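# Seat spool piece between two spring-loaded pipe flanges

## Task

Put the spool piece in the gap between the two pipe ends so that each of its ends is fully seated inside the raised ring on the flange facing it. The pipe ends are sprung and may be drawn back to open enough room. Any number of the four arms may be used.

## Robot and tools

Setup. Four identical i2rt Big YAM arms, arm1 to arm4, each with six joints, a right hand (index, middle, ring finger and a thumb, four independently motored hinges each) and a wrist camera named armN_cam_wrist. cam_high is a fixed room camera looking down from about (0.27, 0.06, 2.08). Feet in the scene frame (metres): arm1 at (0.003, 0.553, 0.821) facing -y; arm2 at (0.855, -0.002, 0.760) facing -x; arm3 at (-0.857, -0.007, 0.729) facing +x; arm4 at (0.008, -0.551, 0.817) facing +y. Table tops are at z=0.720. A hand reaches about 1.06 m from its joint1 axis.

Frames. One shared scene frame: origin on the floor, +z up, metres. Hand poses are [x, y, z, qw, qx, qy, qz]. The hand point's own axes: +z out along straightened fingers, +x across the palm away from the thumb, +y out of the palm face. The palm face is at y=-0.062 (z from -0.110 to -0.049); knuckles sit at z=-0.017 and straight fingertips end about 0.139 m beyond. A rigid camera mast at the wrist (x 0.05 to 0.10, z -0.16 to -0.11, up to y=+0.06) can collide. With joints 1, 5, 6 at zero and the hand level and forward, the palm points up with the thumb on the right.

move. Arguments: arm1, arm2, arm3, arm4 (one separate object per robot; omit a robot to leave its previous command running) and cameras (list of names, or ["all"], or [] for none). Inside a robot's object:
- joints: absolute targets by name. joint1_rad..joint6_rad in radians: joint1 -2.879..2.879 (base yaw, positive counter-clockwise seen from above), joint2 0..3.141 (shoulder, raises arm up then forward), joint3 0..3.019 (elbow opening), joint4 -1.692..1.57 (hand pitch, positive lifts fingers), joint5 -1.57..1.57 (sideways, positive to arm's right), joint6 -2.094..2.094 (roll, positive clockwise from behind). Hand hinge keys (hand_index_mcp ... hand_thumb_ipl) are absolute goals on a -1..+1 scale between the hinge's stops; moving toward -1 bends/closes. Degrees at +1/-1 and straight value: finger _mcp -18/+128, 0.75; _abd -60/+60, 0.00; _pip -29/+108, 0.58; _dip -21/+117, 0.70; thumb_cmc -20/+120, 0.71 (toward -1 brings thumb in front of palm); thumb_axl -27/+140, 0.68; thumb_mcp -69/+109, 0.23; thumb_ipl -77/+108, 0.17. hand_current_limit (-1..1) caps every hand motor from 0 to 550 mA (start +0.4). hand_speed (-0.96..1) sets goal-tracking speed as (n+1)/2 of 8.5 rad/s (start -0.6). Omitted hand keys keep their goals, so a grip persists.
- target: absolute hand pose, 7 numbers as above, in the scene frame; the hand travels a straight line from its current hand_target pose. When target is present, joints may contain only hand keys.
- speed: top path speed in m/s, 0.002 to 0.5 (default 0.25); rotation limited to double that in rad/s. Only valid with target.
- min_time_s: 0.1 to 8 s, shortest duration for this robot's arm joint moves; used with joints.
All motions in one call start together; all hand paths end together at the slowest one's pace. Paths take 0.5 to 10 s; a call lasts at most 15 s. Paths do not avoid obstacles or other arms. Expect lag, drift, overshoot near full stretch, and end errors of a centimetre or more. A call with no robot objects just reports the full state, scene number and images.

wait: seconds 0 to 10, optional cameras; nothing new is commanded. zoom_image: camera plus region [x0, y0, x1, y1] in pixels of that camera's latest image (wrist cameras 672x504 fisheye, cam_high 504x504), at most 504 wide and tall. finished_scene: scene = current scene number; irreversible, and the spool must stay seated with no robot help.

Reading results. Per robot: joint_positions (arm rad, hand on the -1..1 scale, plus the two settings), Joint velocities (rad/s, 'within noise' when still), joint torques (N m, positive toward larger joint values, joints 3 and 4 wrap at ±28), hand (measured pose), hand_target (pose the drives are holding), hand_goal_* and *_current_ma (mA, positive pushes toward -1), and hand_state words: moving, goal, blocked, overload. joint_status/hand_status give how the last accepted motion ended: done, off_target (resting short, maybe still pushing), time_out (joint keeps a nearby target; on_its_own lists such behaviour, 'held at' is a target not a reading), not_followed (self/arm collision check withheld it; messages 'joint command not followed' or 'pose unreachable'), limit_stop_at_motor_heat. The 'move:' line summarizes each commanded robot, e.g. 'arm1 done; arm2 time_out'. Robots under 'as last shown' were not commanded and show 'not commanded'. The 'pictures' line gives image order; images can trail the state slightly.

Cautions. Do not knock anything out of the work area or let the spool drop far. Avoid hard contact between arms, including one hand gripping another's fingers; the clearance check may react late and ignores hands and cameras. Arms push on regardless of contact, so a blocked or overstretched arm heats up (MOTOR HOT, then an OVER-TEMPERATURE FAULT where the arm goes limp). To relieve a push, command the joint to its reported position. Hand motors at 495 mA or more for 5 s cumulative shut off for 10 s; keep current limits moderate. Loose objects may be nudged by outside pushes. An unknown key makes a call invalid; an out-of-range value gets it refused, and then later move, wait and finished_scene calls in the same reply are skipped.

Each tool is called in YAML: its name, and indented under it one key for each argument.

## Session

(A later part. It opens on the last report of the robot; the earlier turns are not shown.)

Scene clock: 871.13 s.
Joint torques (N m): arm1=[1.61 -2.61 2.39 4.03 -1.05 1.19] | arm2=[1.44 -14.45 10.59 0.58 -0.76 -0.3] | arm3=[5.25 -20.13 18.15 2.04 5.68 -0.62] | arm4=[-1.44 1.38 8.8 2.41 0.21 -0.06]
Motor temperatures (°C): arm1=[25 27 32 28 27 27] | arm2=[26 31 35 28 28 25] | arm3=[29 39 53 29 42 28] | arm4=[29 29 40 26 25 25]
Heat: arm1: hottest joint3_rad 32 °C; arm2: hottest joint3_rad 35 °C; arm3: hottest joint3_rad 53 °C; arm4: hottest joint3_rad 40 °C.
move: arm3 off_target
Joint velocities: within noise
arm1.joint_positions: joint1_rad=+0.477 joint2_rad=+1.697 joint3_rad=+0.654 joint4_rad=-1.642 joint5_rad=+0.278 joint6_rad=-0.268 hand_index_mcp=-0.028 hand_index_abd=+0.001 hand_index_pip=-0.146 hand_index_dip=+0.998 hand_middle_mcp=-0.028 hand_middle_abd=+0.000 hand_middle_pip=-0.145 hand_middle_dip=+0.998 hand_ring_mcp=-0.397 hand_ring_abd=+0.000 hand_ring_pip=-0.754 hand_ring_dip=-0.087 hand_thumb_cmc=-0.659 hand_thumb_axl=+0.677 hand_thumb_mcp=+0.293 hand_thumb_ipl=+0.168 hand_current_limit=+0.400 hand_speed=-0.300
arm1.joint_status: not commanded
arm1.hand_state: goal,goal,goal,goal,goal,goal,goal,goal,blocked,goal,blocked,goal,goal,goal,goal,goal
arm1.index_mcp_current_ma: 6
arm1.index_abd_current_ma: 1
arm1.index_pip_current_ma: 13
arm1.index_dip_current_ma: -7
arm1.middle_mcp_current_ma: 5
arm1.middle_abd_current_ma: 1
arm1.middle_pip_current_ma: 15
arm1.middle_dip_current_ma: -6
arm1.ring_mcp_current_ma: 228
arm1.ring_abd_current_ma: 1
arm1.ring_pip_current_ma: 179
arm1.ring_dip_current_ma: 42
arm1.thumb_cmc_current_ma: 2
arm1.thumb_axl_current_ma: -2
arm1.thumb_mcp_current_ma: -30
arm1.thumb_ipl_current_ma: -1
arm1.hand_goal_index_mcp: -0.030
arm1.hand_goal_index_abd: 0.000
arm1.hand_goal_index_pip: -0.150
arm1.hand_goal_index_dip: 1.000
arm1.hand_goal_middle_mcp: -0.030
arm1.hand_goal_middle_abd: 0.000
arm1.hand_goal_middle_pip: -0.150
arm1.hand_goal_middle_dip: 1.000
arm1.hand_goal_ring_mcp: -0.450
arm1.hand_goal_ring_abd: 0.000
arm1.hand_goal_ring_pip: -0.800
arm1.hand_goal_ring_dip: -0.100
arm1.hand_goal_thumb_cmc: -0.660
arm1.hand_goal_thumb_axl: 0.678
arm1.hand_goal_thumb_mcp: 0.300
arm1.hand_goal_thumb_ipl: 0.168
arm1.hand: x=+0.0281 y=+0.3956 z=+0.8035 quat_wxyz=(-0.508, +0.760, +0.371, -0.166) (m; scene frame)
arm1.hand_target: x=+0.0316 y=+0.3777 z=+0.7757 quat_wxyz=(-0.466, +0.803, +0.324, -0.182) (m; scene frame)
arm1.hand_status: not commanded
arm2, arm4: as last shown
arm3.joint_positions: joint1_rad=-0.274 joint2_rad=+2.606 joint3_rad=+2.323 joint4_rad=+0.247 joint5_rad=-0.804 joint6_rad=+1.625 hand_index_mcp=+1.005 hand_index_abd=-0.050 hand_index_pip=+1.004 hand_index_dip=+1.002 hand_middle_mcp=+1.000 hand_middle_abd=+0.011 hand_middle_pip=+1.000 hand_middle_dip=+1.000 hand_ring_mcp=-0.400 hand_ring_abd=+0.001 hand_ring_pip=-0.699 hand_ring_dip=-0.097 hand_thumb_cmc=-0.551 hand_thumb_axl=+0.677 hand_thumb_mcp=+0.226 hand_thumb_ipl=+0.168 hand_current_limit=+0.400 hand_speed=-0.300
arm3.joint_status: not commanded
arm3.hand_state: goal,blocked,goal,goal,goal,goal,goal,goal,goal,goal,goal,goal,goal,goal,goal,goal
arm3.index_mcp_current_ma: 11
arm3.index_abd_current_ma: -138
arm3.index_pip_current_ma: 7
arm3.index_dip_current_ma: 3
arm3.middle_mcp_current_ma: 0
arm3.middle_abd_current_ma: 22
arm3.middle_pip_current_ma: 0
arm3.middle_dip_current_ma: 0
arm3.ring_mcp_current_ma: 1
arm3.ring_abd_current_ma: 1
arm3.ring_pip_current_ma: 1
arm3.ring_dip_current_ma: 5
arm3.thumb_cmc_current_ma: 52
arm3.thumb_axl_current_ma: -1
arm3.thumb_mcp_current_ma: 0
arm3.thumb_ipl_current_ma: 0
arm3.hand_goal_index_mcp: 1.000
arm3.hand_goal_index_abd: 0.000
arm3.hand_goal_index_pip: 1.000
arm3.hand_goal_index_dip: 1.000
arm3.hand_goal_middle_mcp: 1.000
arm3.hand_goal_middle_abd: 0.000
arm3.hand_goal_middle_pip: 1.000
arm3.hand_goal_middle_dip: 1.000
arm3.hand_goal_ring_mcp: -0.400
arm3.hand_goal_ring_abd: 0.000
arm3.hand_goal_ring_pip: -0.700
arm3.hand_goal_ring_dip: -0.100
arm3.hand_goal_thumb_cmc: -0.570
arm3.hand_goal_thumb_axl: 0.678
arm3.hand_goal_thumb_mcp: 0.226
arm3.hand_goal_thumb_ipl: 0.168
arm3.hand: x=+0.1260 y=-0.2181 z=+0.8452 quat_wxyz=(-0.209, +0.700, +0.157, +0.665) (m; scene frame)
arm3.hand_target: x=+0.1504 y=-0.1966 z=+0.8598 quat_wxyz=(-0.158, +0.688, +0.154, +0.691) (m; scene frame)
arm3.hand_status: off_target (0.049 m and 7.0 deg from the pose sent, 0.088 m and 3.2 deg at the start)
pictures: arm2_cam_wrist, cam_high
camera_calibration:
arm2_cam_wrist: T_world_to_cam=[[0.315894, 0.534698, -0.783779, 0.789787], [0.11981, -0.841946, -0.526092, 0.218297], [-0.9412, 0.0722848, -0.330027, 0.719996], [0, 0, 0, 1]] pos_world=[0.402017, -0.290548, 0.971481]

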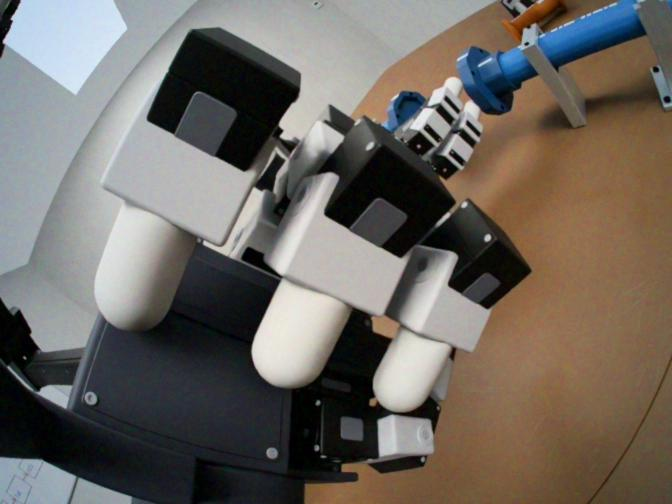

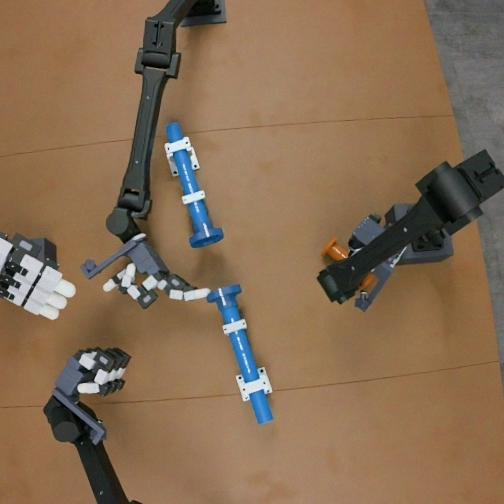

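move:
  arm3: {"target": [0.085, -0.2195, 0.862, -0.138, 0.6935, 0.138, 0.6935], "speed": 0.1}
  arm1: {"target": [0.030, 0.385, 0.80, -0.4641, 0.8038, 0.3224, -0.1861], "speed": 0.08}

zoom_image:
  camera: "arm1_cam_wrist"
  region: [200, 0, 672, 504]

Scene clock: 1001.80 s.
Joint torques (N m): arm1=[2.55 -6.53 2.41 1.11 -0.79 0.7] | arm2=[1.96 -14.15 10.74 0.66 -0.78 -0.31] | arm3=[0.91 -21.36 9.62 1.13 0.48 -0.1] | arm4=[-1.9 1.61 8.87 2.45 0.22 -0.1]
Motor temperatures (°C): arm1=[24 27 29 28 28 28] | arm2=[26 31 35 28 29 25] | arm3=[29 33 48 28 60 28] | arm4=[29 28 40 26 25 25]
Heat: arm1: hottest joint3_rad 29 °C; arm2: hottest joint3_rad 35 °C; arm3: hottest joint5_rad 60 °C; arm4: hottest joint3_rad 40 °C.
move: arm1 off_target; arm3 limit_stop_at_motor_heat
OVER-TEMPERATURE FAULT: MOTORS OFF. Before this call, the motor of arm3's joint5_rad reached 100 °C; the stop lasted 48 seconds. Robot arm3 was limp: it may have fallen or been pushed. Robot arm3 ran none of this call's commands: an arm, its gripper or tool too, takes no command until a result says that it accepts commands again. Robot arm3's motors are on again: robot arm3 holds where the fault left it. Robot arm3 accepts commands again.
Joint velocities: arm1=[within noise] | arm2=[within noise] | arm3=[-0.005 -0.376 -0.066 0.017 -0.051 -0.022] | arm4=[within noise]
arm1.joint_positions: joint1_rad=+0.477 joint2_rad=+1.661 joint3_rad=+0.643 joint4_rad=-1.649 joint5_rad=+0.265 joint6_rad=-0.209 hand_index_mcp=-0.028 hand_index_abd=+0.001 hand_index_pip=-0.146 hand_index_dip=+0.998 hand_middle_mcp=-0.028 hand_middle_abd=+0.000 hand_middle_pip=-0.145 hand_middle_dip=+0.998 hand_ring_mcp=-0.393 hand_ring_abd=+0.000 hand_ring_pip=-0.758 hand_ring_dip=-0.087 hand_thumb_cmc=-0.659 hand_thumb_axl=+0.677 hand_thumb_mcp=+0.293 hand_thumb_ipl=+0.168 hand_current_limit=+0.400 hand_speed=-0.300
arm1.joint_status: not commanded
arm1.hand_state: goal,goal,goal,goal,goal,goal,goal,goal,blocked,goal,blocked,goal,goal,goal,goal,goal
arm1.index_mcp_current_ma: 6
arm1.index_abd_current_ma: 1
arm1.index_pip_current_ma: 13
arm1.index_dip_current_ma: -7
arm1.middle_mcp_current_ma: 5
arm1.middle_abd_current_ma: 1
arm1.middle_pip_current_ma: 15
arm1.middle_dip_current_ma: -6
arm1.ring_mcp_current_ma: 246
arm1.ring_abd_current_ma: 1
arm1.ring_pip_current_ma: 162
arm1.ring_dip_current_ma: 42
arm1.thumb_cmc_current_ma: 2
arm1.thumb_axl_current_ma: -2
arm1.thumb_mcp_current_ma: -29
arm1.thumb_ipl_current_ma: -1
arm1.hand_goal_index_mcp: -0.030
arm1.hand_goal_index_abd: 0.000
arm1.hand_goal_index_pip: -0.150
arm1.hand_goal_index_dip: 1.000
arm1.hand_goal_middle_mcp: -0.030
arm1.hand_goal_middle_abd: 0.000
arm1.hand_goal_middle_pip: -0.150
arm1.hand_goal_middle_dip: 1.000
arm1.hand_goal_ring_mcp: -0.450
arm1.hand_goal_ring_abd: 0.000
arm1.hand_goal_ring_pip: -0.800
arm1.hand_goal_ring_dip: -0.100
arm1.hand_goal_thumb_cmc: -0.660
arm1.hand_goal_thumb_axl: 0.678
arm1.hand_goal_thumb_mcp: 0.300
arm1.hand_goal_thumb_ipl: 0.168
arm1.hand: x=+0.0250 y=+0.3954 z=+0.8096 quat_wxyz=(-0.496, +0.777, +0.346, -0.175) (m; scene frame)
arm1.hand_target: x=+0.0301 y=+0.3852 z=+0.8012 quat_wxyz=(-0.465, +0.803, +0.323, -0.184) (m; scene frame)
arm1.hand_status: off_target (0.015 m and 5.7 deg from the pose sent, 0.011 m and 9.3 deg at the start)
arm2.joint_positions: joint1_rad=+0.701 joint2_rad=+2.242 joint3_rad=+1.444 joint4_rad=+1.545 joint5_rad=+1.366 joint6_rad=+0.801 hand_index_mcp=-0.418 hand_index_abd=+0.001 hand_index_pip=-0.678 hand_index_dip=-0.097 hand_middle_mcp=-0.418 hand_middle_abd=+0.001 hand_middle_pip=-0.678 hand_middle_dip=-0.097 hand_ring_mcp=-0.418 hand_ring_abd=+0.001 hand_ring_pip=-0.678 hand_ring_dip=-0.097 hand_thumb_cmc=+0.715 hand_thumb_axl=+0.677 hand_thumb_mcp=-0.443 hand_thumb_ipl=+0.168 hand_current_limit=+0.400 hand_speed=-0.300
arm2.joint_status: not commanded
arm2.hand_state: goal,goal,goal,goal,goal,goal,goal,goal,goal,goal,goal,goal,goal,goal,goal,goal
arm2.index_mcp_current_ma: 0
arm2.index_abd_current_ma: 0
arm2.index_pip_current_ma: 0
arm2.index_dip_current_ma: 0
arm2.middle_mcp_current_ma: 0
arm2.middle_abd_current_ma: 0
arm2.middle_pip_current_ma: 0
arm2.middle_dip_current_ma: 0
arm2.ring_mcp_current_ma: 0
arm2.ring_abd_current_ma: 0
arm2.ring_pip_current_ma: 0
arm2.ring_dip_current_ma: 0
arm2.thumb_cmc_current_ma: 0
arm2.thumb_axl_current_ma: 0
arm2.thumb_mcp_current_ma: 2
arm2.thumb_ipl_current_ma: 0
arm2.hand_goal_index_mcp: -0.420
arm2.hand_goal_index_abd: 0.000
arm2.hand_goal_index_pip: -0.680
arm2.hand_goal_index_dip: -0.100
arm2.hand_goal_middle_mcp: -0.420
arm2.hand_goal_middle_abd: 0.000
arm2.hand_goal_middle_pip: -0.680
arm2.hand_goal_middle_dip: -0.100
arm2.hand_goal_ring_mcp: -0.420
arm2.hand_goal_ring_abd: 0.000
arm2.hand_goal_ring_pip: -0.680
arm2.hand_goal_ring_dip: -0.100
arm2.hand_goal_thumb_cmc: 0.714
arm2.hand_goal_thumb_axl: 0.678
arm2.hand_goal_thumb_mcp: -0.450
arm2.hand_goal_thumb_ipl: 0.168
arm2.hand: x=+0.2952 y=-0.2265 z=+0.9252 quat_wxyz=(-0.701, +0.221, +0.617, +0.280) (m; scene frame)
arm2.hand_target: x=+0.2906 y=-0.2396 z=+0.9302 quat_wxyz=(-0.710, +0.228, +0.611, +0.266) (m; scene frame)
arm2.hand_status: not commanded
arm3.joint_positions: joint1_rad=-0.342 joint2_rad=+3.100 joint3_rad=+3.039 joint4_rad=+0.529 joint5_rad=-1.479 joint6_rad=+2.081 hand_index_mcp=+0.999 hand_index_abd=+0.003 hand_index_pip=+0.999 hand_index_dip=+1.000 hand_middle_mcp=+0.997 hand_middle_abd=+0.003 hand_middle_pip=+0.997 hand_middle_dip=+1.000 hand_ring_mcp=-0.400 hand_ring_abd=+0.003 hand_ring_pip=-0.699 hand_ring_dip=-0.098 hand_thumb_cmc=-0.572 hand_thumb_axl=+0.678 hand_thumb_mcp=+0.226 hand_thumb_ipl=+0.168 hand_current_limit=+0.400 hand_speed=-0.300
arm3.joint_status: not commanded
arm3.hand_state: goal,goal,goal,goal,goal,goal,goal,goal,goal,goal,goal,goal,goal,goal,goal,goal
arm3.index_mcp_current_ma: -1
arm3.index_abd_current_ma: 5
arm3.index_pip_current_ma: -1
arm3.index_dip_current_ma: 0
arm3.middle_mcp_current_ma: -7
arm3.middle_abd_current_ma: 5
arm3.middle_pip_current_ma: -5
arm3.middle_dip_current_ma: 0
arm3.ring_mcp_current_ma: -1
arm3.ring_abd_current_ma: 4
arm3.ring_pip_current_ma: 1
arm3.ring_dip_current_ma: 4
arm3.thumb_cmc_current_ma: -5
arm3.thumb_axl_current_ma: 1
arm3.thumb_mcp_current_ma: 0
arm3.thumb_ipl_current_ma: 0
arm3.hand_goal_index_mcp: 1.000
arm3.hand_goal_index_abd: 0.000
arm3.hand_goal_index_pip: 1.000
arm3.hand_goal_index_dip: 1.000
arm3.hand_goal_middle_mcp: 1.000
arm3.hand_goal_middle_abd: 0.000
arm3.hand_goal_middle_pip: 1.000
arm3.hand_goal_middle_dip: 1.000
arm3.hand_goal_ring_mcp: -0.400
arm3.hand_goal_ring_abd: 0.000
arm3.hand_goal_ring_pip: -0.700
arm3.hand_goal_ring_dip: -0.100
arm3.hand_goal_thumb_cmc: -0.570
arm3.hand_goal_thumb_axl: 0.678
arm3.hand_goal_thumb_mcp: 0.226
arm3.hand_goal_thumb_ipl: 0.168
arm3.on_its_own: joint1_rad is held at -0.342, not at its first target -0.223, since a limit_stop_at_motor_heat; joint2_rad is held at +3.125, not at its first target +2.660, since a limit_stop_at_motor_heat; joint3_rad is held at +3.029, not at its first target +2.425, since a limit_stop_at_motor_heat; joint4_rad is held at +0.526, not at its first target +0.246, since a limit_stop_at_motor_heat; joint5_rad is held at -1.480, not at its first target -0.672, since a limit_stop_at_motor_heat; joint6_rad is held at +2.082, not at its first target +1.579, since a limit_stop_at_motor_heat
arm3.hand: x=+0.0922 y=-0.1720 z=+0.7925 quat_wxyz=(-0.405, +0.592, +0.360, +0.597) (m; scene frame)
arm3.hand_target: x=+0.0899 y=-0.1711 z=+0.7632 quat_wxyz=(-0.415, +0.600, +0.349, +0.588) (m; scene frame)
arm3.hand_status: limit_stop_at_motor_heat (0.084 m and 43.1 deg from the pose sent, 0.044 m and 9.1 deg at the start; pose on its path clipped on 1 of 1 steps; a joint's target at an end of its range on 1 of 1 steps)
arm4: as last shown
pictures: none

This scene's latest camera images include none from arm1_cam_wrist. They are from: arm2_cam_wrist, cam_high. arm1_cam_wrist's image comes with the result of a call that names it in "cameras".

move:
  arm1: {"target": [0.030, 0.385, 0.87, -0.4641, 0.8038, 0.3224, -0.1861], "speed": 0.15, "joints": {"hand_ring_mcp": -0.98, "hand_ring_pip": -0.15, "hand_ring_dip": 0.26}}
  cameras: ["cam_high", "arm2_cam_wrist", "arm3_cam_wrist"]

zoom_image:
  camera: "cam_high"
  region: [80, 160, 300, 330]

Scene clock: 1198.50 s.
Joint torques (N m): arm1=[1.49 -4.95 5.07 -1.5 0.23 -0.07] | arm2=[1.96 -13.92 10.63 0.69 -0.77 -0.33] | arm3=[1.08 -23.06 9.54 1.18 0.46 -0.12] | arm4=[-0.85 2.37 8.72 2.62 0.23 -0.07]
Motor temperatures (°C): arm1=[24 27 29 27 28 28] | arm2=[26 31 36 28 29 25] | arm3=[29 39 46 28 40 28] | arm4=[29 28 40 26 25 25]
Heat: arm1: hottest joint3_rad 29 °C; arm2: hottest joint3_rad 36 °C; arm3: hottest joint3_rad 46 °C; arm4: hottest joint3_rad 40 °C.
move: arm1 off_target
Joint velocities: within noise
arm1.joint_positions: joint1_rad=+0.482 joint2_rad=+1.290 joint3_rad=+0.602 joint4_rad=-1.687 joint5_rad=+0.263 joint6_rad=-0.185 hand_index_mcp=-0.028 hand_index_abd=+0.001 hand_index_pip=-0.146 hand_index_dip=+0.998 hand_middle_mcp=-0.028 hand_middle_abd=+0.000 hand_middle_pip=-0.145 hand_middle_dip=+0.998 hand_ring_mcp=-0.909 hand_ring_abd=+0.030 hand_ring_pip=-0.131 hand_ring_dip=+0.265 hand_thumb_cmc=-0.659 hand_thumb_axl=+0.677 hand_thumb_mcp=+0.293 hand_thumb_ipl=+0.168 hand_current_limit=+0.400 hand_speed=-0.300
arm1.joint_status: hand_ring_mcp off_target (ended at -0.909, target -0.980); the others done
arm1.hand_state: goal,goal,goal,goal,goal,goal,goal,goal,blocked,blocked,goal,goal,goal,goal,goal,goal
arm1.index_mcp_current_ma: 5
arm1.index_abd_current_ma: 1
arm1.index_pip_current_ma: 13
arm1.index_dip_current_ma: -7
arm1.middle_mcp_current_ma: 5
arm1.middle_abd_current_ma: 1
arm1.middle_pip_current_ma: 15
arm1.middle_dip_current_ma: -6
arm1.ring_mcp_current_ma: 312
arm1.ring_abd_current_ma: 94
arm1.ring_pip_current_ma: 68
arm1.ring_dip_current_ma: 15
arm1.thumb_cmc_current_ma: 2
arm1.thumb_axl_current_ma: -2
arm1.thumb_mcp_current_ma: -29
arm1.thumb_ipl_current_ma: -1
arm1.hand_goal_index_mcp: -0.030
arm1.hand_goal_index_abd: 0.000
arm1.hand_goal_index_pip: -0.150
arm1.hand_goal_index_dip: 1.000
arm1.hand_goal_middle_mcp: -0.030
arm1.hand_goal_middle_abd: 0.000
arm1.hand_goal_middle_pip: -0.150
arm1.hand_goal_middle_dip: 1.000
arm1.hand_goal_ring_mcp: -0.980
arm1.hand_goal_ring_abd: 0.000
arm1.hand_goal_ring_pip: -0.150
arm1.hand_goal_ring_dip: 0.260
arm1.hand_goal_thumb_cmc: -0.660
arm1.hand_goal_thumb_axl: 0.678
arm1.hand_goal_thumb_mcp: 0.300
arm1.hand_goal_thumb_ipl: 0.168
arm1.hand: x=+0.0306 y=+0.3814 z=+0.8624 quat_wxyz=(-0.365, +0.848, +0.343, -0.171) (m; scene frame)
arm1.hand_target: x=+0.0298 y=+0.3842 z=+0.8669 quat_wxyz=(-0.366, +0.846, +0.348, -0.171) (m; scene frame)
arm1.hand_status: off_target (0.008 m and 12.8 deg from the pose sent, 0.061 m and 5.7 deg at the start; a joint's target at an end of its range on 40 of 48 steps)
arm2, arm3, arm4: as last shown
arm3.joint_positions: joint1_rad=-0.342 joint2_rad=+3.101 joint3_rad=+3.034 joint4_rad=+0.529 joint5_rad=-1.479 joint6_rad=+2.081 hand_index_mcp=+0.999 hand_index_abd=+0.003 hand_index_pip=+0.999 hand_index_dip=+1.000 hand_middle_mcp=+0.997 hand_middle_abd=+0.003 hand_middle_pip=+0.997 hand_middle_dip=+1.000 hand_ring_mcp=-0.400 hand_ring_abd=+0.003 hand_ring_pip=-0.699 hand_ring_dip=-0.098 hand_thumb_cmc=-0.569 hand_thumb_axl=+0.678 hand_thumb_mcp=+0.226 hand_thumb_ipl=+0.168 hand_current_limit=+0.400 hand_speed=-0.300
arm3.middle_mcp_current_ma: -6
arm3.thumb_cmc_current_ma: 2
arm3.on_its_own: joint1_rad is held at -0.342, not at its first target -0.223, since a limit_stop_at_motor_heat; joint2_rad is held at +3.125, not at its first target +2.660, since a limit_stop_at_motor_heat; joint3_rad is held at +3.029, not at its first target +2.425, since a limit_stop_at_motor_heat; joint4_rad is held at +0.526, not at its first target +0.246, since a limit_stop_at_motor_heat; joint5_rad is held at -1.480, not at its first target -0.672, since a limit_stop_at_motor_heat; joint6_rad is held at +2.082, not at its first target +1.579, since a limit_stop_at_motor_heat
arm3.hand: x=+0.0920 y=-0.1719 z=+0.7887 quat_wxyz=(-0.407, +0.593, +0.358, +0.595) (m; scene frame)
arm3.hand_target: x=+0.0899 y=-0.1711 z=+0.7630 quat_wxyz=(-0.415, +0.600, +0.349, +0.588) (m; scene frame)
pictures: arm2_cam_wrist, arm3_cam_wrist, cam_high
camera_calibration:
arm2_cam_wrist: T_world_to_cam=[[0.315894, 0.534698, -0.783779, 0.789787], [0.11981, -0.841946, -0.526092, 0.218297], [-0.9412, 0.0722848, -0.330027, 0.719996], [0, 0, 0, 1]] pos_world=[0.402017, -0.290548, 0.971481]
arm3_cam_wrist: T_world_to_cam=[[0.523777, -0.270416, -0.807795, 0.569092], [-0.831007, -0.370712, -0.414729, 0.295865], [-0.18731, 0.888509, -0.418888, 0.626639], [0, 0, 0, 1]] pos_world=[0.065164, -0.293202, 0.844905]

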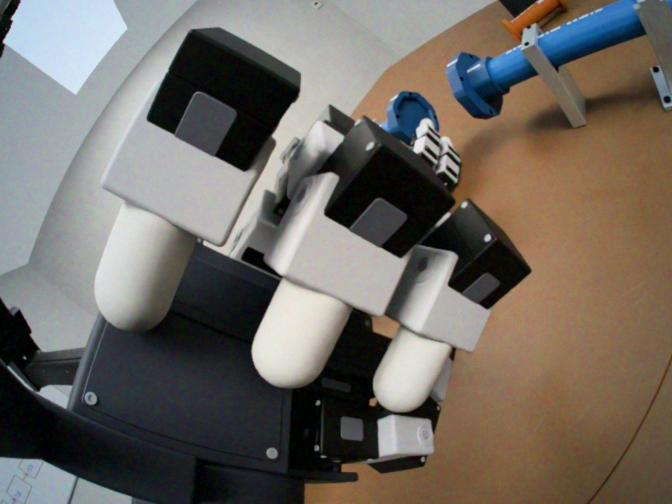

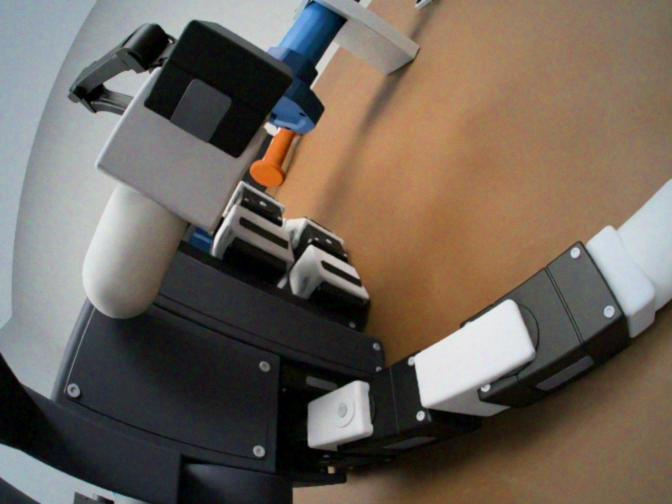

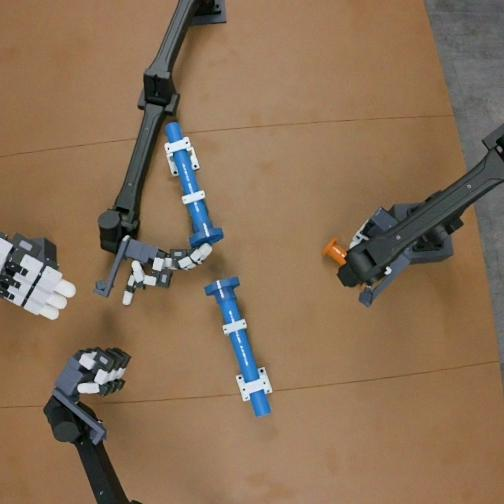

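Scaled by 2.291 from the camera's 504x504 image, which has a finer 720x720 frame.

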